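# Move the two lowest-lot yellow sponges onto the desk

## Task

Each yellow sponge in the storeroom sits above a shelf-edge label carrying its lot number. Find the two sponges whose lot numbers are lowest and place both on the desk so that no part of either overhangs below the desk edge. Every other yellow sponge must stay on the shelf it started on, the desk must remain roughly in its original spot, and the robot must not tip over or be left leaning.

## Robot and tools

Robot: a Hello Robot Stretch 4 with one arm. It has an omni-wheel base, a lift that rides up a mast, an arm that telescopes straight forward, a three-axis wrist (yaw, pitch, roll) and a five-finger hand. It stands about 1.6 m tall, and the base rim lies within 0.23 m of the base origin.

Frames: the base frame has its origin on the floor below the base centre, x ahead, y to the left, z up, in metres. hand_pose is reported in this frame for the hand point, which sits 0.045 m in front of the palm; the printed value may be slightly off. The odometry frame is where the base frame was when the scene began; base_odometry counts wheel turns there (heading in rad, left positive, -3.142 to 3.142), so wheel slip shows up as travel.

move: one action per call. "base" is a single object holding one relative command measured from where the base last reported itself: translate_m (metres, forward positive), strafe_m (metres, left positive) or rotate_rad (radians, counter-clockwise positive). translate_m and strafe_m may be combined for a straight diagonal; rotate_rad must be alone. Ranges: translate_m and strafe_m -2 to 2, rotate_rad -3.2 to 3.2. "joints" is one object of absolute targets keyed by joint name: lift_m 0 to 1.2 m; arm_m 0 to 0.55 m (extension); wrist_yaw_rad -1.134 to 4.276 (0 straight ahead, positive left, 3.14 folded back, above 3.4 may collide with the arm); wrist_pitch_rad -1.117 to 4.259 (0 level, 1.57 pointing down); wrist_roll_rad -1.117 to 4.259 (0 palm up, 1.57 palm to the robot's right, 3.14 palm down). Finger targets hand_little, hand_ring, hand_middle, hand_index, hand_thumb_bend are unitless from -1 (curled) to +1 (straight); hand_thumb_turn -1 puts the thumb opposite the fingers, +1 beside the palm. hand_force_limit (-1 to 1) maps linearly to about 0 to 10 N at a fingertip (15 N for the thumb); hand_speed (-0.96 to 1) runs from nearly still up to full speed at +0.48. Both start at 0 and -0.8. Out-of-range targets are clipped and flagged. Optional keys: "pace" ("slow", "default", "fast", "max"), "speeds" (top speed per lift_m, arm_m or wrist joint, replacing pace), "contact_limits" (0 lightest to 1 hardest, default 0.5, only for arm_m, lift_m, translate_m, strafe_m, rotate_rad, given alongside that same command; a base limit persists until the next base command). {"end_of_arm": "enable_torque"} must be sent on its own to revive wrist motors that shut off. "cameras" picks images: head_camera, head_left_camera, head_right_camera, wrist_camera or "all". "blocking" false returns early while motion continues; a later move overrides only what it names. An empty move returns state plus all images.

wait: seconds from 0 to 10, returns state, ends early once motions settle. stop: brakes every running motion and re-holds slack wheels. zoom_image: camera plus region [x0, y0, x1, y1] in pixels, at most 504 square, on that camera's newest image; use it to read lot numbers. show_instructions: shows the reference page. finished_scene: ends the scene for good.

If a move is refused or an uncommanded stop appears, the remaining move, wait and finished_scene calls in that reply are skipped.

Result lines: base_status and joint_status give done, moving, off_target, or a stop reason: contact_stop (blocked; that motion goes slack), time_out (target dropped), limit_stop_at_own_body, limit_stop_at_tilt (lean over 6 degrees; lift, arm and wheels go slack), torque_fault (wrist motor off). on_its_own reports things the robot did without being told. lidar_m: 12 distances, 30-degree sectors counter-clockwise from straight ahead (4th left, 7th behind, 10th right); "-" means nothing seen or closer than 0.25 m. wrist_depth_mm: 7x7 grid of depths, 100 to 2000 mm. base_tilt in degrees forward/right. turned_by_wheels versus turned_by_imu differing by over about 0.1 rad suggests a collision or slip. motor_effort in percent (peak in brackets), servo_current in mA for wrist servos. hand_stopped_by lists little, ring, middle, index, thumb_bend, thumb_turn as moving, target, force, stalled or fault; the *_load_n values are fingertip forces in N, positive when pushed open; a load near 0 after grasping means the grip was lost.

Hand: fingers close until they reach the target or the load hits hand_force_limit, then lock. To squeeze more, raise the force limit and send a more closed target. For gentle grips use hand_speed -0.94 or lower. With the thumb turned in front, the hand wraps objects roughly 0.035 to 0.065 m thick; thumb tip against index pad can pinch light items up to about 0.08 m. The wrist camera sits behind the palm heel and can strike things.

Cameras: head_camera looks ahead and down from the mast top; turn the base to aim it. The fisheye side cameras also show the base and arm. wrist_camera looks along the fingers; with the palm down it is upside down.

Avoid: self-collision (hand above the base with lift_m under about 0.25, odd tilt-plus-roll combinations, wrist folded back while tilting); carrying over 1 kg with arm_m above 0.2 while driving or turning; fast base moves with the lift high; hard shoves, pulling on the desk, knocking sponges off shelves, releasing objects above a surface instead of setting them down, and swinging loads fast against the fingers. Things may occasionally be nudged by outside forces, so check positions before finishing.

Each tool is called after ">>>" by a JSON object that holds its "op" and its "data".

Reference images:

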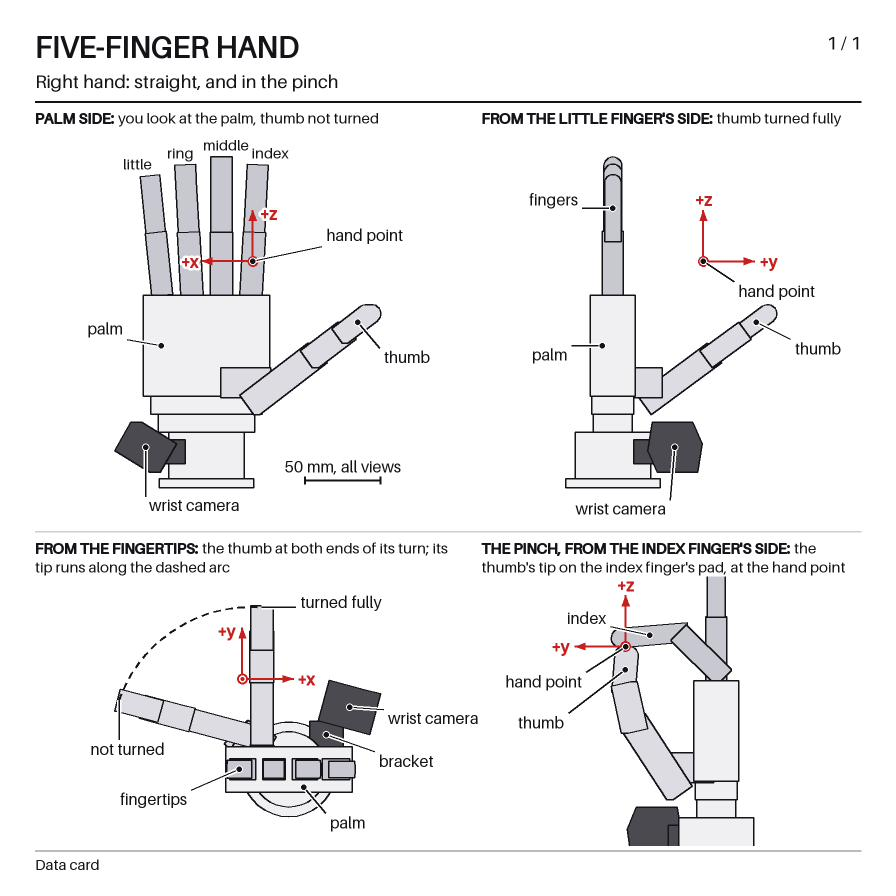

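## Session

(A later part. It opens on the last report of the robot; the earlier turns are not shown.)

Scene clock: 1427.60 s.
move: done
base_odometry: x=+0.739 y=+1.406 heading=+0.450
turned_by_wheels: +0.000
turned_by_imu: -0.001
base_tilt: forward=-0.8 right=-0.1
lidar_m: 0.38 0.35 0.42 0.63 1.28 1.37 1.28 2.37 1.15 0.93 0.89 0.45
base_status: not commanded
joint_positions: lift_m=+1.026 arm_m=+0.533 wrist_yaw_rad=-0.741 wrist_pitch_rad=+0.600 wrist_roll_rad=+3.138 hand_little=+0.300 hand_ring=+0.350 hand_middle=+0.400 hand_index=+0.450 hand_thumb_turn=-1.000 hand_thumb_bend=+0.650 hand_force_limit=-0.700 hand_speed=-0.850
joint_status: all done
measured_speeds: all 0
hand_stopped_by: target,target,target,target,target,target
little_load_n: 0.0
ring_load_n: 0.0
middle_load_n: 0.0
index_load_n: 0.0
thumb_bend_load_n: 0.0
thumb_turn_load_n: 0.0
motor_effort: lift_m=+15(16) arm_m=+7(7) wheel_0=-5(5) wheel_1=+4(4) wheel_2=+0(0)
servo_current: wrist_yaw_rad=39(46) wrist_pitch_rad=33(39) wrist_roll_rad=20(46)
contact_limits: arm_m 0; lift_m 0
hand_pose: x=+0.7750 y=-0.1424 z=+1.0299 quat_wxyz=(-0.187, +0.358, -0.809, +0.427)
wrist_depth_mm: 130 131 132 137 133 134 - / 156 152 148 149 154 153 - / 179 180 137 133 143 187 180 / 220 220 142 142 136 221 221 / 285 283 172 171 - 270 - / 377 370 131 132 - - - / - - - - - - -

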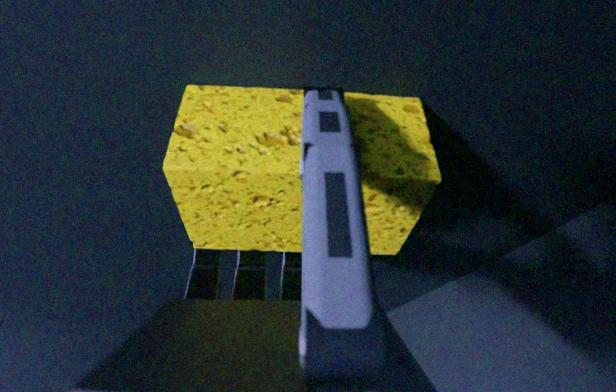

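>>> {"op": "move", "data": {"joints": {"hand_index": 0.2, "hand_middle": 0.15, "hand_ring": 0.1, "hand_little": 0.05, "hand_thumb_bend": 0.4, "hand_speed": -0.89, "hand_force_limit": -0.4}, "cameras": ["wrist_camera"]}}

Scene clock: 1432.70 s.
move: off_target
base_odometry: x=+0.739 y=+1.406 heading=+0.450
turned_by_wheels: +0.000
turned_by_imu: +0.000
base_tilt: forward=-0.8 right=-0.1
lidar_m: 0.37 0.36 0.41 0.68 1.28 1.39 1.25 2.37 1.15 0.92 0.90 0.45
base_status: not commanded
joint_positions: lift_m=+1.026 arm_m=+0.533 wrist_yaw_rad=-0.741 wrist_pitch_rad=+0.600 wrist_roll_rad=+3.138 hand_little=+0.199 hand_ring=+0.239 hand_middle=+0.269 hand_index=+0.288 hand_thumb_turn=-1.000 hand_thumb_bend=+0.603 hand_force_limit=-0.400 hand_speed=-0.890
joint_status: hand_little off_target (ended at +0.199, target +0.050); hand_ring off_target (ended at +0.239, target +0.100); hand_middle off_target (ended at +0.269, target +0.150); hand_index off_target (ended at +0.288, target +0.200); hand_thumb_bend off_target (ended at +0.603, target +0.400); the others done
measured_speeds: all 0
hand_stopped_by: force,force,force,force,force,target
little_load_n: 1.5
ring_load_n: 2.0
middle_load_n: 2.5
index_load_n: 3.5
thumb_bend_load_n: 7.5
thumb_turn_load_n: 2.5
motor_effort: lift_m=+15(16) arm_m=+7(7) wheel_0=-5(5) wheel_1=+4(4) wheel_2=+0(0)
servo_current: wrist_yaw_rad=33(39) wrist_pitch_rad=20(39) wrist_roll_rad=39(52)
contact_limits: arm_m 0; lift_m 0
hand_pose: x=+0.7750 y=-0.1424 z=+1.0299 quat_wxyz=(-0.187, +0.358, -0.809, +0.427)
wrist_depth_mm: 130 131 132 137 133 135 - / 155 152 145 146 153 153 - / 179 174 131 128 140 187 181 / 220 220 142 143 138 221 222 / 286 283 172 171 - 276 - / 379 368 131 132 - - - / - - - - - - -

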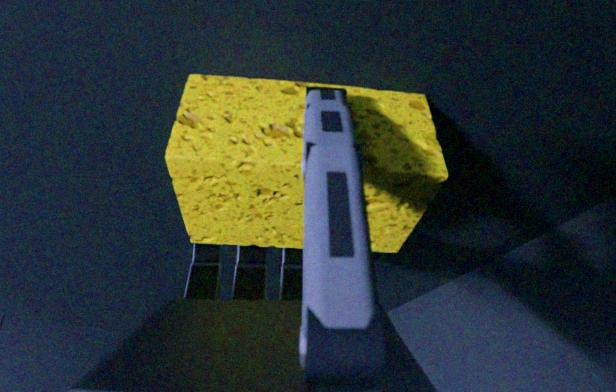

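>>> {"op": "move", "data": {"joints": {"lift_m": 1.056}, "pace": "slow", "cameras": ["wrist_camera"]}}

>>> {"op": "move", "data": {"joints": {"arm_m": 0.0}, "pace": "slow", "cameras": ["head_camera", "wrist_camera"]}}

Scene clock: 1442.43 s.
move: done
base_odometry: x=+0.739 y=+1.406 heading=+0.450
turned_by_wheels: +0.000
turned_by_imu: +0.000
base_tilt: forward=-0.8 right=-0.1
lidar_m: 0.36 0.36 0.40 0.67 1.28 1.40 1.28 2.38 1.17 0.92 0.90 0.48
base_status: not commanded
joint_positions: lift_m=+1.056 arm_m=+0.533 wrist_yaw_rad=-0.741 wrist_pitch_rad=+0.600 wrist_roll_rad=+3.138 hand_little=+0.199 hand_ring=+0.239 hand_middle=+0.269 hand_index=+0.288 hand_thumb_turn=-1.000 hand_thumb_bend=+0.603 hand_force_limit=-0.400 hand_speed=-0.890
joint_status: all done
measured_speeds: all 0
hand_stopped_by: force,force,force,force,force,target
little_load_n: 2.0
ring_load_n: 2.5
middle_load_n: 2.5
index_load_n: 3.5
thumb_bend_load_n: 8.0
thumb_turn_load_n: 2.5
motor_effort: lift_m=+25(26) arm_m=+7(7) wheel_0=-5(5) wheel_1=+4(4) wheel_2=+0(0)
servo_current: wrist_yaw_rad=26(52) wrist_pitch_rad=39(39) wrist_roll_rad=26(39)
contact_limits: arm_m 0
hand_pose: x=+0.7750 y=-0.1424 z=+1.0591 quat_wxyz=(-0.187, +0.358, -0.809, +0.427)
wrist_depth_mm: 163 162 163 163 163 162 - / 185 188 177 153 182 188 - / 220 221 131 128 139 223 222 / 271 271 142 143 138 272 - / 349 347 172 171 - 325 - / - 449 131 132 - - - / - - - - - - -

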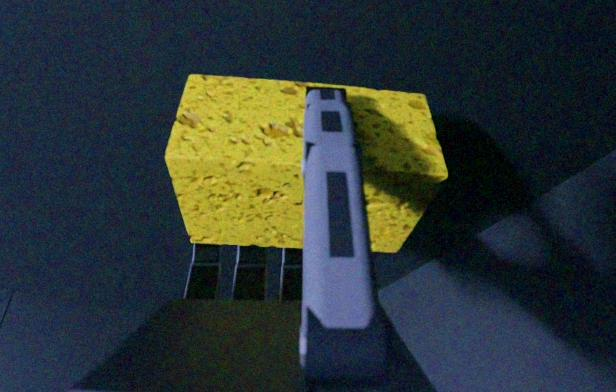

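Scene clock: 1449.03 s.
move: done
base_odometry: x=+0.739 y=+1.406 heading=+0.450
turned_by_wheels: +0.000
turned_by_imu: -0.001
base_tilt: forward=-0.8 right=-0.1
lidar_m: 0.36 0.36 0.40 0.65 1.30 1.37 1.23 2.36 1.16 0.89 0.90 0.45
base_status: not commanded
joint_positions: lift_m=+1.056 arm_m=+0.000 wrist_yaw_rad=-0.741 wrist_pitch_rad=+0.600 wrist_roll_rad=+3.138 hand_little=+0.199 hand_ring=+0.239 hand_middle=+0.269 hand_index=+0.288 hand_thumb_turn=-1.000 hand_thumb_bend=+0.603 hand_force_limit=-0.400 hand_speed=-0.890
joint_status: all done
measured_speeds: all 0
hand_stopped_by: force,force,force,force,force,target
little_load_n: 2.0
ring_load_n: 2.0
middle_load_n: 2.0
index_load_n: 3.5
thumb_bend_load_n: 8.0
thumb_turn_load_n: 2.0
motor_effort: lift_m=+25(25) arm_m=-7(9) wheel_0=-5(5) wheel_1=+4(5) wheel_2=+0(0)
servo_current: wrist_yaw_rad=33(46) wrist_pitch_rad=26(52) wrist_roll_rad=33(46)
hand_pose: x=+0.2425 y=-0.1424 z=+1.0591 quat_wxyz=(-0.187, +0.358, -0.809, +0.427)
wrist_depth_mm: - 1138 1205 1205 - - - / - 1008 142 147 155 - - / - 904 131 128 139 - - / 778 - 142 143 138 - 304 / 732 - 171 171 - 377 359 / - - 131 132 - 462 477 / - - - - - - -

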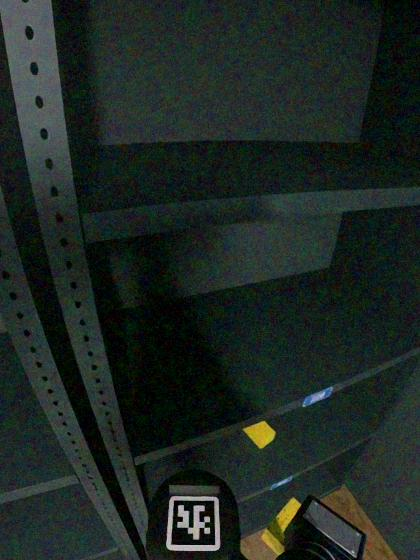

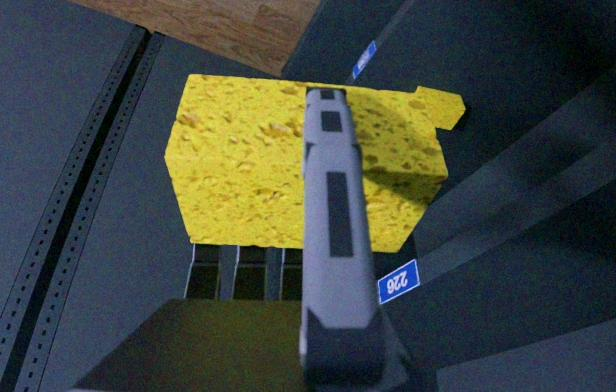

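>>> {"op": "move", "data": {"base": {"translate_m": -0.5}, "cameras": ["head_left_camera"]}}

>>> {"op": "move", "data": {"base": {"rotate_rad": 1.961}, "pace": "slow", "cameras": ["head_camera", "head_left_camera", "head_right_camera", "wrist_camera"]}}

Scene clock: 1469.73 s.
move: done
base_odometry: x=+0.289 y=+1.189 heading=+0.450
turned_by_wheels: -0.001
turned_by_imu: +0.001
base_tilt: forward=-0.7 right=+0.0
lidar_m: 0.83 0.82 0.90 1.12 1.12 0.85 0.76 3.41 1.39 1.10 1.09 1.06
base_status: done
joint_positions: lift_m=+1.056 arm_m=+0.000 wrist_yaw_rad=-0.741 wrist_pitch_rad=+0.600 wrist_roll_rad=+3.138 hand_little=+0.199 hand_ring=+0.239 hand_middle=+0.269 hand_index=+0.288 hand_thumb_turn=-1.000 hand_thumb_bend=+0.603 hand_force_limit=-0.400 hand_speed=-0.890
joint_status: not commanded
measured_speeds: all 0
hand_stopped_by: force,force,force,force,force,target
little_load_n: 1.5
ring_load_n: 2.5
middle_load_n: 2.5
index_load_n: 3.0
thumb_bend_load_n: 7.5
thumb_turn_load_n: 2.0
motor_effort: lift_m=+24(25) arm_m=-7(7) wheel_0=-5(11) wheel_1=-4(12) wheel_2=+3(16)
servo_current: wrist_yaw_rad=39(46) wrist_pitch_rad=20(46) wrist_roll_rad=33(46)
hand_pose: x=+0.2425 y=-0.1424 z=+1.0591 quat_wxyz=(-0.187, +0.358, -0.809, +0.427)
wrist_depth_mm: 1205 1205 1229 1229 1229 1182 - / - 1281 1308 153 1336 - 1281 / - - 131 128 139 1397 - / - - 142 143 138 - - / - - 171 171 - - - / - - 131 132 - - - / - - - - - - -

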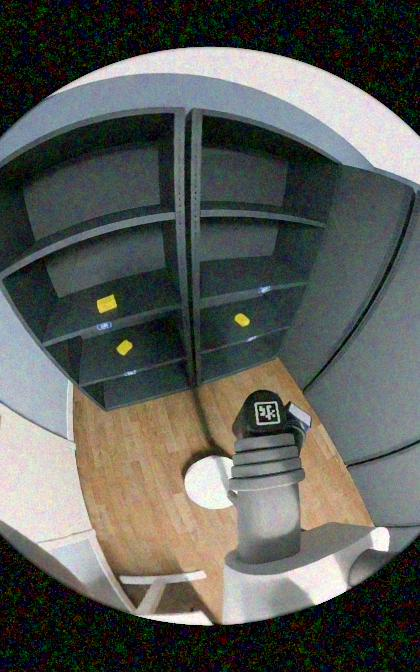

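Scene clock: 1472.97 s.
move: done
base_odometry: x=+0.289 y=+1.189 heading=+2.410
turned_by_wheels: +1.960
turned_by_imu: +1.934
base_tilt: forward=-0.7 right=+0.0
lidar_m: 1.12 0.95 0.74 1.52 1.61 1.15 1.08 1.14 0.85 0.81 0.86 1.15
base_status: done
joint_positions: lift_m=+1.056 arm_m=+0.000 wrist_yaw_rad=-0.741 wrist_pitch_rad=+0.600 wrist_roll_rad=+3.138 hand_little=+0.199 hand_ring=+0.239 hand_middle=+0.269 hand_index=+0.288 hand_thumb_turn=-1.000 hand_thumb_bend=+0.603 hand_force_limit=-0.400 hand_speed=-0.890
joint_status: not commanded
measured_speeds: all 0
hand_stopped_by: force,force,force,force,force,target
little_load_n: 1.5
ring_load_n: 2.0
middle_load_n: 2.5
index_load_n: 3.0
thumb_bend_load_n: 8.0
thumb_turn_load_n: 2.0
motor_effort: lift_m=+24(25) arm_m=-7(7) wheel_0=-5(10) wheel_1=-6(10) wheel_2=-6(13)
servo_current: wrist_yaw_rad=33(46) wrist_pitch_rad=26(46) wrist_roll_rad=33(46)
hand_pose: x=+0.2425 y=-0.1424 z=+1.0591 quat_wxyz=(-0.187, +0.358, -0.809, +0.427)
wrist_depth_mm: - - 1205 1229 1229 1205 - / - - 147 153 1308 1336 - / - - 131 128 140 - - / - - 142 143 138 - - / - - 171 171 - - - / - - 130 132 - - - / - - - - - - -

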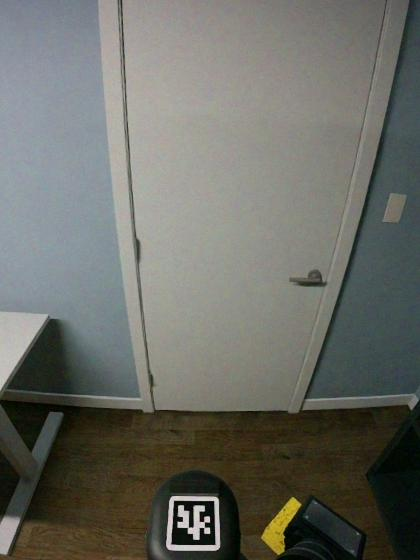

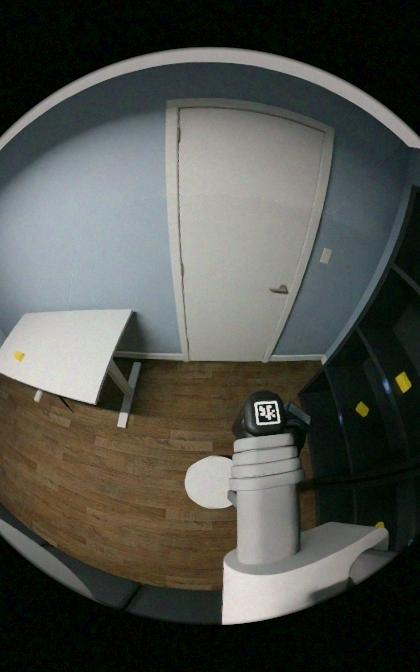

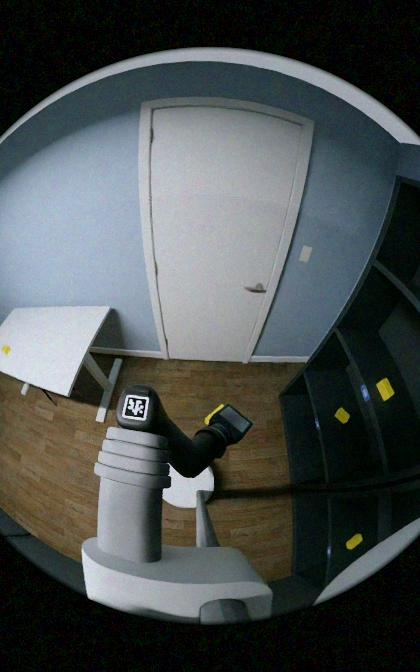

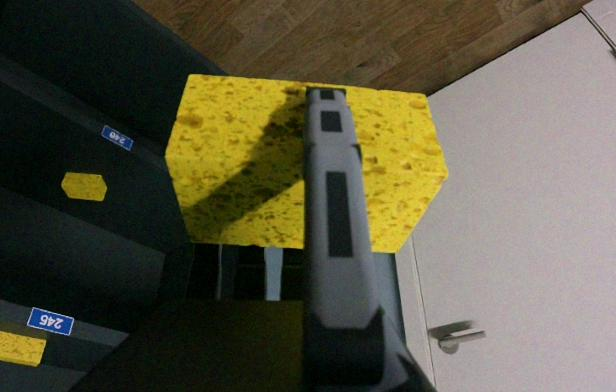

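>>> {"op": "move", "data": {"base": {"translate_m": -0.17}, "joints": {"wrist_yaw_rad": 0.0}, "speeds": {"wrist_yaw_rad": 0.8}, "cameras": []}}

>>> {"op": "move", "data": {"base": {"strafe_m": 1.45}, "cameras": ["head_camera", "head_left_camera", "wrist_camera"]}}

Scene clock: 1496.57 s.
move: done
base_odometry: x=+0.415 y=+1.075 heading=+2.409
turned_by_wheels: +0.000
turned_by_imu: +0.001
base_tilt: forward=-0.8 right=+0.0
lidar_m: 1.29 0.97 0.85 2.14 1.33 0.97 0.94 0.97 0.84 0.80 0.85 1.18
base_status: done
joint_positions: lift_m=+1.056 arm_m=+0.000 wrist_yaw_rad=-0.001 wrist_pitch_rad=+0.600 wrist_roll_rad=+3.138 hand_little=+0.199 hand_ring=+0.239 hand_middle=+0.269 hand_index=+0.288 hand_thumb_turn=-1.000 hand_thumb_bend=+0.603 hand_force_limit=-0.400 hand_speed=-0.890
joint_status: all done
measured_speeds: all 0
hand_stopped_by: force,force,force,force,force,target
little_load_n: 2.0
ring_load_n: 2.0
middle_load_n: 2.5
index_load_n: 3.0
thumb_bend_load_n: 7.5
thumb_turn_load_n: 2.5
motor_effort: lift_m=+24(25) arm_m=-7(7) wheel_0=-5(11) wheel_1=-3(12) wheel_2=+4(16)
servo_current: wrist_yaw_rad=39(72) wrist_pitch_rad=33(46) wrist_roll_rad=33(46)
hand_pose: x=+0.3198 y=-0.0570 z=+1.0591 quat_wxyz=(-0.329, +0.626, -0.625, +0.331)
wrist_depth_mm: - 1205 1229 1229 1229 1229 1182 / - 1366 1308 153 1308 1366 1281 / - 1499 131 128 140 - 1537 / - - 142 143 137 - - / - - 172 171 - - - / - - 131 132 - - - / - - - - - - -

Scene clock: 1502.73 s.
move: done
base_odometry: x=-0.554 y=-0.003 heading=+2.409
turned_by_wheels: +0.000
turned_by_imu: +0.001
base_tilt: forward=-0.8 right=-0.1
lidar_m: 0.51 0.54 0.79 1.98 1.34 0.97 0.92 0.97 1.32 2.26 0.74 0.54
base_status: done
joint_positions: lift_m=+1.056 arm_m=+0.000 wrist_yaw_rad=-0.001 wrist_pitch_rad=+0.600 wrist_roll_rad=+3.138 hand_little=+0.199 hand_ring=+0.239 hand_middle=+0.269 hand_index=+0.288 hand_thumb_turn=-1.000 hand_thumb_bend=+0.603 hand_force_limit=-0.400 hand_speed=-0.890
joint_status: not commanded
measured_speeds: all 0
hand_stopped_by: force,force,force,force,force,target
little_load_n: 1.5
ring_load_n: 2.0
middle_load_n: 2.0
index_load_n: 3.0
thumb_bend_load_n: 7.5
thumb_turn_load_n: 2.0
motor_effort: lift_m=+23(25) arm_m=-7(7) wheel_0=-2(14) wheel_1=+3(16) wheel_2=+0(5)
servo_current: wrist_yaw_rad=39(46) wrist_pitch_rad=33(39) wrist_roll_rad=33(46)
hand_pose: x=+0.3198 y=-0.0570 z=+1.0592 quat_wxyz=(-0.329, +0.626, -0.625, +0.331)
wrist_depth_mm: 1205 1182 1205 1205 1205 1205 1205 / 1308 1281 147 153 1308 1308 1366 / - - 131 128 139 - - / - - 142 143 138 - - / - - 171 172 - - - / - - 131 132 - - - / - - - - - - -

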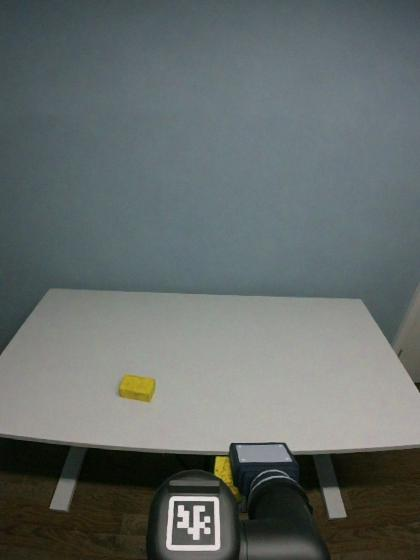

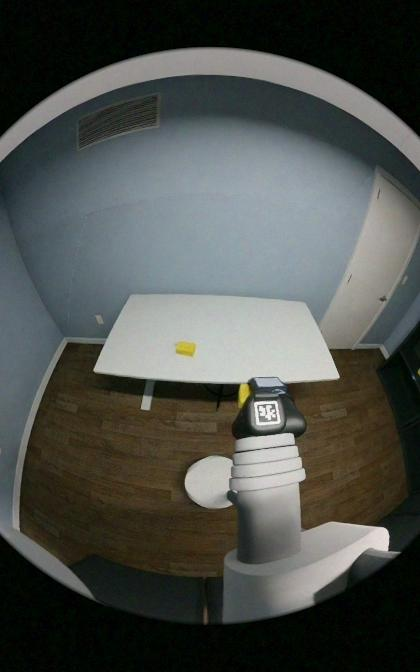

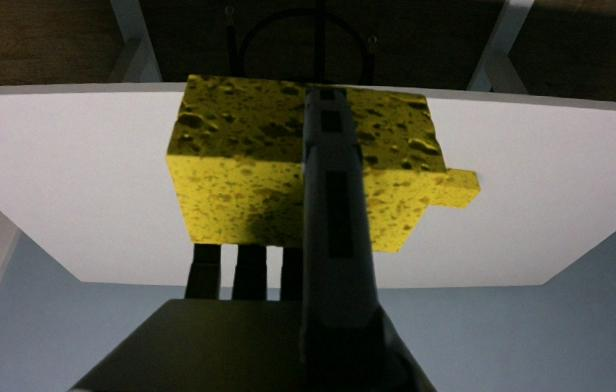

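>>> {"op": "move", "data": {"joints": {"arm_m": 0.41}, "pace": "slow", "cameras": []}}

>>> {"op": "move", "data": {"joints": {"lift_m": 0.772}, "pace": "slow", "contact_limits": {"lift_m": 0.1}, "cameras": ["head_camera", "wrist_camera"]}}

Scene clock: 1516.57 s.
move: done
base_odometry: x=-0.554 y=-0.003 heading=+2.409
turned_by_wheels: +0.000
turned_by_imu: -0.001
base_tilt: forward=-0.8 right=+0.0
lidar_m: 0.52 0.55 0.79 1.98 1.34 0.97 0.93 0.96 1.34 2.26 0.75 0.54
base_status: not commanded
joint_positions: lift_m=+1.056 arm_m=+0.410 wrist_yaw_rad=-0.001 wrist_pitch_rad=+0.600 wrist_roll_rad=+3.138 hand_little=+0.199 hand_ring=+0.239 hand_middle=+0.269 hand_index=+0.288 hand_thumb_turn=-1.000 hand_thumb_bend=+0.603 hand_force_limit=-0.400 hand_speed=-0.890
joint_status: all done
measured_speeds: all 0
hand_stopped_by: force,force,force,force,force,target
little_load_n: 2.0
ring_load_n: 2.0
middle_load_n: 2.0
index_load_n: 3.5
thumb_bend_load_n: 7.5
thumb_turn_load_n: 2.5
motor_effort: lift_m=+24(24) arm_m=+7(9) wheel_0=-2(2) wheel_1=+3(4) wheel_2=+0(1)
servo_current: wrist_yaw_rad=39(46) wrist_pitch_rad=26(39) wrist_roll_rad=33(46)
hand_pose: x=+0.7293 y=-0.0570 z=+1.0592 quat_wxyz=(-0.329, +0.626, -0.625, +0.331)
wrist_depth_mm: - - - - - - - / - - 142 144 154 - - / - - 131 128 139 - - / - - 142 143 138 - - / - - 171 172 - - - / - - 131 132 - - - / - - - - - - -

Scene clock: 1519.50 s.
move: done
base_odometry: x=-0.554 y=-0.003 heading=+2.409
turned_by_wheels: +0.000
turned_by_imu: +0.000
base_tilt: forward=-0.7 right=+0.0
lidar_m: 0.49 0.55 0.80 1.96 1.36 0.96 0.93 0.97 1.33 2.25 0.74 0.55
base_status: not commanded
joint_positions: lift_m=+0.772 arm_m=+0.410 wrist_yaw_rad=-0.001 wrist_pitch_rad=+0.600 wrist_roll_rad=+3.138 hand_little=+0.199 hand_ring=+0.239 hand_middle=+0.269 hand_index=+0.288 hand_thumb_turn=-1.000 hand_thumb_bend=+0.603 hand_force_limit=-0.400 hand_speed=-0.890
joint_status: all done
measured_speeds: all 0
hand_stopped_by: force,force,force,force,force,target
little_load_n: 2.0
ring_load_n: 2.5
middle_load_n: 2.0
index_load_n: 3.0
thumb_bend_load_n: 8.0
thumb_turn_load_n: 2.5
motor_effort: lift_m=+15(23) arm_m=+7(7) wheel_0=-2(2) wheel_1=+3(4) wheel_2=+0(1)
servo_current: wrist_yaw_rad=33(46) wrist_pitch_rad=33(46) wrist_roll_rad=26(46)
contact_limits: lift_m 0.1
hand_pose: x=+0.7294 y=-0.0570 z=+0.7759 quat_wxyz=(-0.329, +0.626, -0.625, +0.331)
wrist_depth_mm: 150 151 150 154 154 153 - / 170 171 162 153 163 173 172 / 202 196 131 128 139 205 204 / 247 247 142 143 137 250 251 / 320 317 172 172 - 322 325 / - - 131 132 - - - / - - - - - - -

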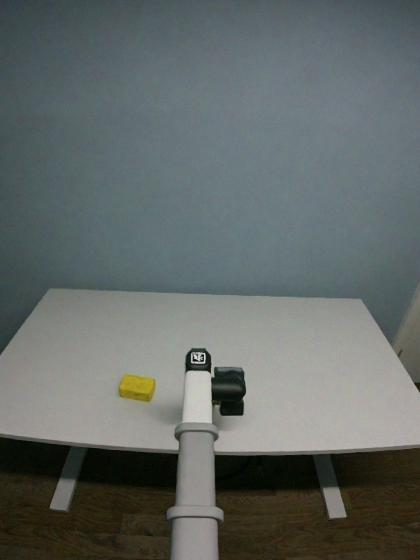

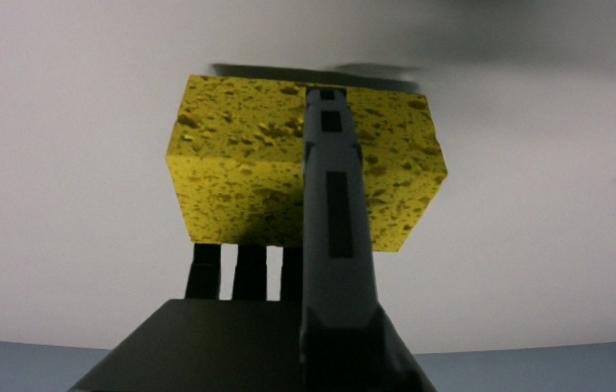

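>>> {"op": "move", "data": {"joints": {"lift_m": 0.759}, "pace": "slow", "contact_limits": {"lift_m": 0.0}, "cameras": ["wrist_camera"]}}

>>> {"op": "move", "data": {"joints": {"lift_m": 0.7555}, "pace": "slow", "contact_limits": {"lift_m": 0.0}, "cameras": ["wrist_camera"]}}

Scene clock: 1531.10 s.
move: done
base_odometry: x=-0.554 y=-0.003 heading=+2.409
turned_by_wheels: +0.000
turned_by_imu: +0.000
base_tilt: forward=-0.8 right=+0.0
lidar_m: 0.51 0.57 0.79 1.97 1.36 0.94 0.93 0.96 1.36 2.25 0.77 0.54
base_status: not commanded
joint_positions: lift_m=+0.759 arm_m=+0.410 wrist_yaw_rad=-0.001 wrist_pitch_rad=+0.600 wrist_roll_rad=+3.138 hand_little=+0.199 hand_ring=+0.239 hand_middle=+0.269 hand_index=+0.288 hand_thumb_turn=-1.000 hand_thumb_bend=+0.603 hand_force_limit=-0.400 hand_speed=-0.890
joint_status: all done
measured_speeds: all 0
hand_stopped_by: force,force,force,force,force,target
little_load_n: 1.5
ring_load_n: 2.0
middle_load_n: 2.5
index_load_n: 3.0
thumb_bend_load_n: 7.5
thumb_turn_load_n: 2.0
motor_effort: lift_m=+16(16) arm_m=+7(7) wheel_0=-2(2) wheel_1=+3(3) wheel_2=+0(1)
servo_current: wrist_yaw_rad=26(39) wrist_pitch_rad=33(46) wrist_roll_rad=33(46)
contact_limits: lift_m 0
hand_pose: x=+0.7294 y=-0.0570 z=+0.7629 quat_wxyz=(-0.329, +0.626, -0.625, +0.331)
wrist_depth_mm: 136 138 139 140 136 139 - / 154 156 147 149 153 157 - / 189 184 131 128 139 186 193 / 224 224 142 143 137 228 228 / 290 289 172 171 - 293 296 / - 345 131 132 - - - / - - - - - - -

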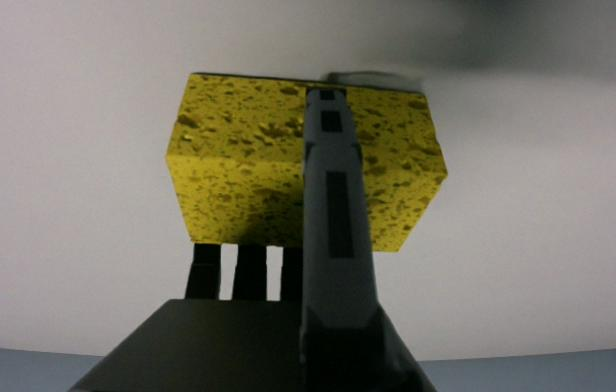

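Scene clock: 1531.63 s.
move: done
base_odometry: x=-0.554 y=-0.003 heading=+2.409
turned_by_wheels: +0.000
turned_by_imu: +0.000
base_tilt: forward=-0.9 right=-0.1
lidar_m: 0.51 0.55 0.78 1.97 1.34 0.96 0.93 0.96 1.33 2.27 0.74 0.55
base_status: not commanded
joint_positions: lift_m=+0.756 arm_m=+0.410 wrist_yaw_rad=-0.001 wrist_pitch_rad=+0.600 wrist_roll_rad=+3.138 hand_little=+0.199 hand_ring=+0.239 hand_middle=+0.269 hand_index=+0.288 hand_thumb_turn=-1.000 hand_thumb_bend=+0.603 hand_force_limit=-0.400 hand_speed=-0.890
joint_status: all done
measured_speeds: all 0
hand_stopped_by: force,force,force,force,force,target
little_load_n: 2.0
ring_load_n: 2.0
middle_load_n: 2.0
index_load_n: 3.0
thumb_bend_load_n: 7.5
thumb_turn_load_n: 2.5
motor_effort: lift_m=+15(15) arm_m=+7(7) wheel_0=-2(2) wheel_1=+3(4) wheel_2=+0(0)
servo_current: wrist_yaw_rad=39(46) wrist_pitch_rad=20(33) wrist_roll_rad=33(39)
contact_limits: lift_m 0
hand_pose: x=+0.7294 y=-0.0570 z=+0.7594 quat_wxyz=(-0.329, +0.626, -0.625, +0.331)
wrist_depth_mm: 132 135 132 - 136 132 - / 150 152 145 145 153 153 - / 179 180 131 128 139 181 181 / 219 220 142 143 138 222 223 / 283 282 172 171 - 286 290 / - 340 131 132 - - - / - - - - - - -

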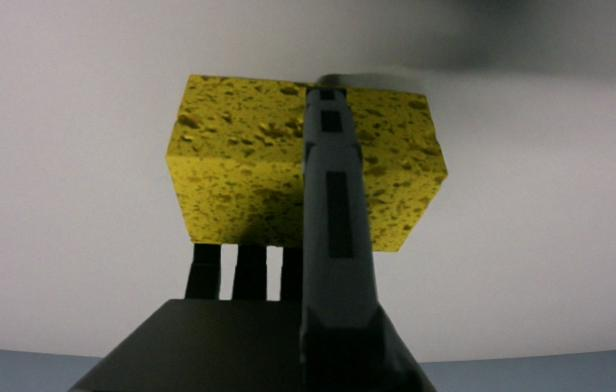

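>>> {"op": "move", "data": {"joints": {"lift_m": 0.7545}, "pace": "slow", "contact_limits": {"lift_m": 0.0}, "cameras": []}}

>>> {"op": "move", "data": {"joints": {"hand_index": 0.6, "hand_middle": 0.6, "hand_ring": 0.6, "hand_little": 0.6, "hand_thumb_bend": 0.85, "hand_speed": -0.85}, "cameras": ["wrist_camera"]}}

>>> {"op": "move", "data": {"joints": {"hand_index": 1, "hand_middle": 1, "hand_ring": 1, "hand_little": 1, "hand_thumb_bend": 1, "hand_speed": -0.8}, "cameras": []}}

>>> {"op": "move", "data": {"joints": {"lift_m": 0.88}, "pace": "slow", "cameras": ["head_camera", "wrist_camera"]}}

Scene clock: 1543.03 s.
move: done
base_odometry: x=-0.554 y=-0.003 heading=+2.409
turned_by_wheels: +0.000
turned_by_imu: +0.000
base_tilt: forward=-0.9 right=+0.0
lidar_m: 0.51 0.56 0.78 1.97 1.33 0.97 0.91 0.99 1.33 2.26 0.74 0.53
base_status: not commanded
joint_positions: lift_m=+0.755 arm_m=+0.410 wrist_yaw_rad=-0.001 wrist_pitch_rad=+0.600 wrist_roll_rad=+3.138 hand_little=+0.199 hand_ring=+0.239 hand_middle=+0.269 hand_index=+0.288 hand_thumb_turn=-1.000 hand_thumb_bend=+0.603 hand_force_limit=-0.400 hand_speed=-0.890
joint_status: all done
measured_speeds: all 0
hand_stopped_by: force,force,force,force,force,target
little_load_n: 1.0
ring_load_n: 2.0
middle_load_n: 2.0
index_load_n: 3.0
thumb_bend_load_n: 7.5
thumb_turn_load_n: 2.0
motor_effort: lift_m=+14(15) arm_m=+7(7) wheel_0=-2(2) wheel_1=+3(4) wheel_2=+0(0)
servo_current: wrist_yaw_rad=26(39) wrist_pitch_rad=20(33) wrist_roll_rad=33(46)
contact_limits: lift_m 0
hand_pose: x=+0.7294 y=-0.0570 z=+0.7585 quat_wxyz=(-0.329, +0.626, -0.625, +0.331)
wrist_depth_mm: 132 - 132 - 136 132 - / 150 151 144 146 153 153 - / 179 179 131 128 139 181 181 / 219 220 142 143 138 221 222 / 283 281 171 171 - 287 289 / - 340 131 132 - - - / - - - - - - -

Scene clock: 1544.67 s.
move: done
base_odometry: x=-0.554 y=-0.003 heading=+2.409
turned_by_wheels: +0.000
turned_by_imu: +0.000
base_tilt: forward=-0.7 right=+0.0
lidar_m: 0.51 0.58 0.75 1.98 1.33 0.97 0.90 0.96 1.32 2.26 0.73 0.53
base_status: not commanded
joint_positions: lift_m=+0.755 arm_m=+0.410 wrist_yaw_rad=-0.001 wrist_pitch_rad=+0.600 wrist_roll_rad=+3.138 hand_little=+0.600 hand_ring=+0.600 hand_middle=+0.600 hand_index=+0.600 hand_thumb_turn=-1.000 hand_thumb_bend=+0.850 hand_force_limit=-0.400 hand_speed=-0.850
joint_status: all done
measured_speeds: all 0
hand_stopped_by: target,target,target,target,target,target
little_load_n: 0.0
ring_load_n: 0.0
middle_load_n: 0.0
index_load_n: 0.0
thumb_bend_load_n: 0.0
thumb_turn_load_n: 0.0
motor_effort: lift_m=+15(15) arm_m=+7(7) wheel_0=-2(2) wheel_1=+3(4) wheel_2=+0(0)
servo_current: wrist_yaw_rad=13(39) wrist_pitch_rad=33(39) wrist_roll_rad=39(46)
contact_limits: lift_m 0
hand_pose: x=+0.7294 y=-0.0570 z=+0.7584 quat_wxyz=(-0.329, +0.626, -0.625, +0.331)
wrist_depth_mm: 131 - 131 - 135 131 - / 148 150 147 144 153 152 - / 177 178 134 133 142 180 179 / 216 217 139 140 140 229 220 / 279 278 179 171 - 283 286 / - 338 158 132 - - - / - - - - - - -

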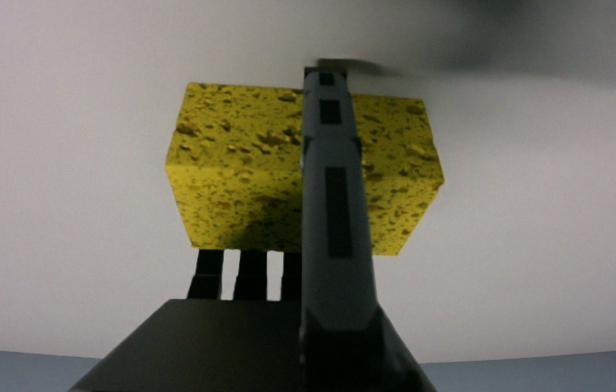

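Scene clock: 1545.87 s.
move: done
base_odometry: x=-0.554 y=-0.003 heading=+2.409
turned_by_wheels: +0.000
turned_by_imu: +0.000
base_tilt: forward=-0.8 right=-0.1
lidar_m: 0.51 0.53 0.76 1.98 1.36 0.97 0.92 0.97 1.36 2.25 0.74 0.54
base_status: not commanded
joint_positions: lift_m=+0.755 arm_m=+0.410 wrist_yaw_rad=-0.001 wrist_pitch_rad=+0.600 wrist_roll_rad=+3.138 hand_little=+1.000 hand_ring=+1.000 hand_middle=+1.000 hand_index=+1.000 hand_thumb_turn=-1.000 hand_thumb_bend=+1.000 hand_force_limit=-0.400 hand_speed=-0.800
joint_status: all done
measured_speeds: all 0
hand_stopped_by: target,target,target,target,target,target
little_load_n: 0.0
ring_load_n: 0.0
middle_load_n: 0.0
index_load_n: 0.0
thumb_bend_load_n: 0.0
thumb_turn_load_n: 0.0
motor_effort: lift_m=+15(15) arm_m=+7(7) wheel_0=-2(2) wheel_1=+3(4) wheel_2=+0(0)
servo_current: wrist_yaw_rad=26(39) wrist_pitch_rad=26(39) wrist_roll_rad=39(39)
contact_limits: lift_m 0
hand_pose: x=+0.7294 y=-0.0570 z=+0.7584 quat_wxyz=(-0.329, +0.626, -0.625, +0.331)
wrist_depth_mm: 131 - 131 - 135 131 - / 148 150 147 146 153 152 - / 177 178 135 138 142 180 179 / 216 217 139 140 136 229 220 / 281 278 263 210 - 282 286 / - 336 131 - - - - / - - - - - - -

Scene clock: 1547.73 s.
move: done
base_odometry: x=-0.554 y=-0.003 heading=+2.409
turned_by_wheels: +0.000
turned_by_imu: +0.000
base_tilt: forward=-0.8 right=+0.0
lidar_m: 0.53 0.55 0.77 1.98 1.32 0.96 0.91 0.96 1.33 2.25 0.72 0.54
base_status: not commanded
joint_positions: lift_m=+0.880 arm_m=+0.410 wrist_yaw_rad=-0.001 wrist_pitch_rad=+0.600 wrist_roll_rad=+3.138 hand_little=+1.000 hand_ring=+1.000 hand_middle=+1.000 hand_index=+1.000 hand_thumb_turn=-1.000 hand_thumb_bend=+1.000 hand_force_limit=-0.400 hand_speed=-0.800
joint_status: all done
measured_speeds: all 0
hand_stopped_by: target,target,target,target,target,target
little_load_n: 0.0
ring_load_n: 0.0
middle_load_n: 0.0
index_load_n: -0.5
thumb_bend_load_n: 0.0
thumb_turn_load_n: 0.0
motor_effort: lift_m=+25(27) arm_m=+7(7) wheel_0=-2(2) wheel_1=+3(4) wheel_2=+0(1)
servo_current: wrist_yaw_rad=33(46) wrist_pitch_rad=33(39) wrist_roll_rad=26(46)
hand_pose: x=+0.7294 y=-0.0570 z=+0.8831 quat_wxyz=(-0.329, +0.626, -0.625, +0.331)
wrist_depth_mm: 263 260 253 216 263 268 265 / 298 300 303 241 304 303 301 / 340 343 345 345 - 345 345 / - - - - - - - / - - - - - - - / - - 131 - - - - / - - - - - - -

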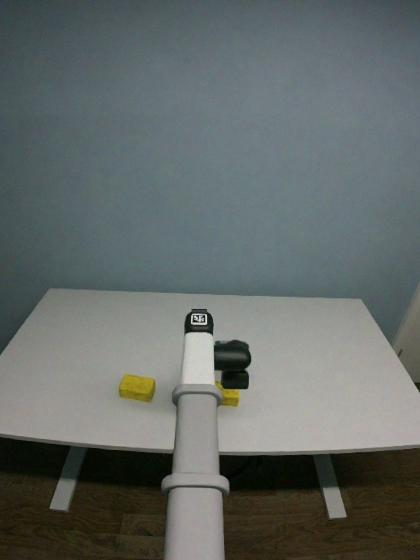

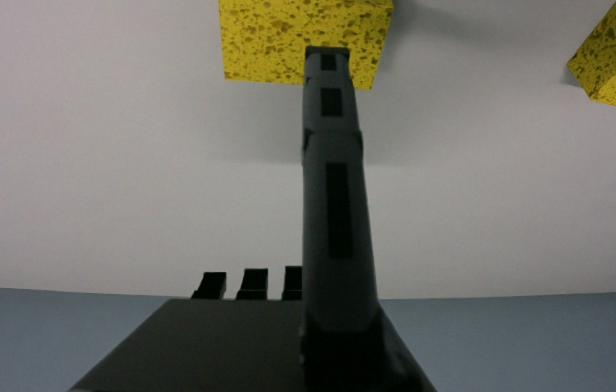

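>>> {"op": "move", "data": {"joints": {"arm_m": 0.0}, "cameras": []}}

>>> {"op": "move", "data": {"base": {"translate_m": -0.25}, "cameras": ["head_camera", "head_left_camera", "head_right_camera"]}}

Scene clock: 1554.73 s.
move: done
base_odometry: x=-0.554 y=-0.003 heading=+2.409
turned_by_wheels: +0.000
turned_by_imu: -0.001
base_tilt: forward=-0.8 right=-0.1
lidar_m: 0.52 0.54 0.79 1.97 1.34 0.97 0.92 0.97 1.32 2.25 0.74 0.52
base_status: not commanded
joint_positions: lift_m=+0.880 arm_m=+0.000 wrist_yaw_rad=-0.001 wrist_pitch_rad=+0.600 wrist_roll_rad=+3.138 hand_little=+1.000 hand_ring=+1.000 hand_middle=+1.000 hand_index=+1.000 hand_thumb_turn=-1.000 hand_thumb_bend=+1.000 hand_force_limit=-0.400 hand_speed=-0.800
joint_status: all done
measured_speeds: all 0
hand_stopped_by: target,target,target,target,target,target
little_load_n: 0.0
ring_load_n: 0.0
middle_load_n: 0.0
index_load_n: 0.0
thumb_bend_load_n: 0.5
thumb_turn_load_n: 0.0
motor_effort: lift_m=+25(25) arm_m=-7(9) wheel_0=-2(2) wheel_1=+3(4) wheel_2=+0(1)
servo_current: wrist_yaw_rad=20(39) wrist_pitch_rad=33(39) wrist_roll_rad=20(46)
hand_pose: x=+0.3198 y=-0.0570 z=+0.8831 quat_wxyz=(-0.329, +0.626, -0.625, +0.331)
wrist_depth_mm: 1008 1008 1008 1008 1008 1025 991 / 1138 1118 1182 1138 1182 1138 1160 / 1336 1336 1336 1336 - 1397 1308 / - - - - - - - / - - - - - - - / - - 131 - - - - / - - - - - - -

Scene clock: 1557.03 s.
move: done
base_odometry: x=-0.368 y=-0.170 heading=+2.409
turned_by_wheels: -0.001
turned_by_imu: +0.000
base_tilt: forward=-0.8 right=+0.0
lidar_m: 0.76 0.81 2.05 1.97 0.98 0.72 0.68 0.70 0.98 2.24 2.19 0.77
base_status: done
joint_positions: lift_m=+0.880 arm_m=+0.000 wrist_yaw_rad=-0.001 wrist_pitch_rad=+0.600 wrist_roll_rad=+3.138 hand_little=+1.000 hand_ring=+1.000 hand_middle=+1.000 hand_index=+1.000 hand_thumb_turn=-1.000 hand_thumb_bend=+1.000 hand_force_limit=-0.400 hand_speed=-0.800
joint_status: not commanded
measured_speeds: all 0
hand_stopped_by: target,target,target,target,target,target
little_load_n: 0.0
ring_load_n: 0.0
middle_load_n: 0.0
index_load_n: 0.0
thumb_bend_load_n: 0.0
thumb_turn_load_n: 0.0
motor_effort: lift_m=+24(25) arm_m=-7(7) wheel_0=-4(10) wheel_1=-4(11) wheel_2=+2(15)
servo_current: wrist_yaw_rad=26(39) wrist_pitch_rad=33(39) wrist_roll_rad=39(46)
hand_pose: x=+0.3198 y=-0.0570 z=+0.8831 quat_wxyz=(-0.329, +0.626, -0.625, +0.331)
wrist_depth_mm: 1025 1008 1025 1008 1008 1042 1025 / 1138 1160 1182 1138 1182 1160 1138 / 1336 1308 1397 1366 - 1336 1397 / 1618 1537 1618 1618 - 1537 1618 / 1499 - - - - - - / - - 131 - - - - / - - - - - - -

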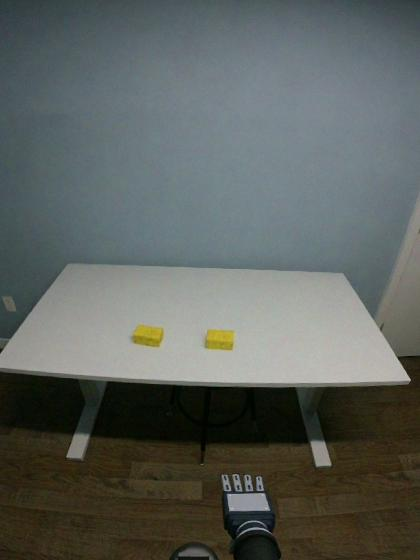

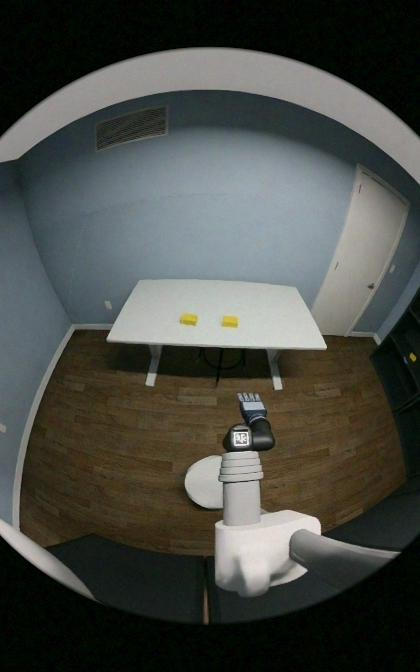

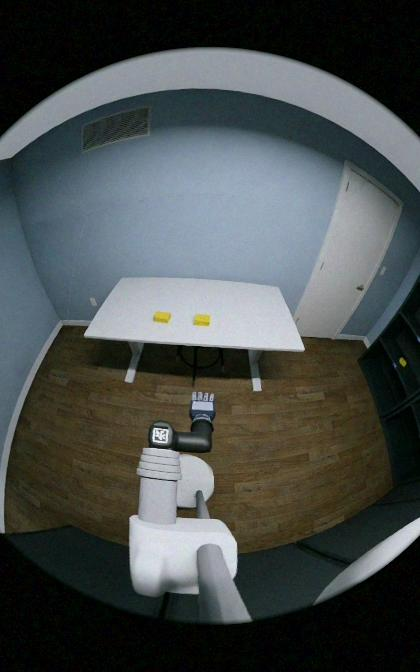

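>>> {"op": "finished_scene", "data": {}}

The scene is finished: the task was done.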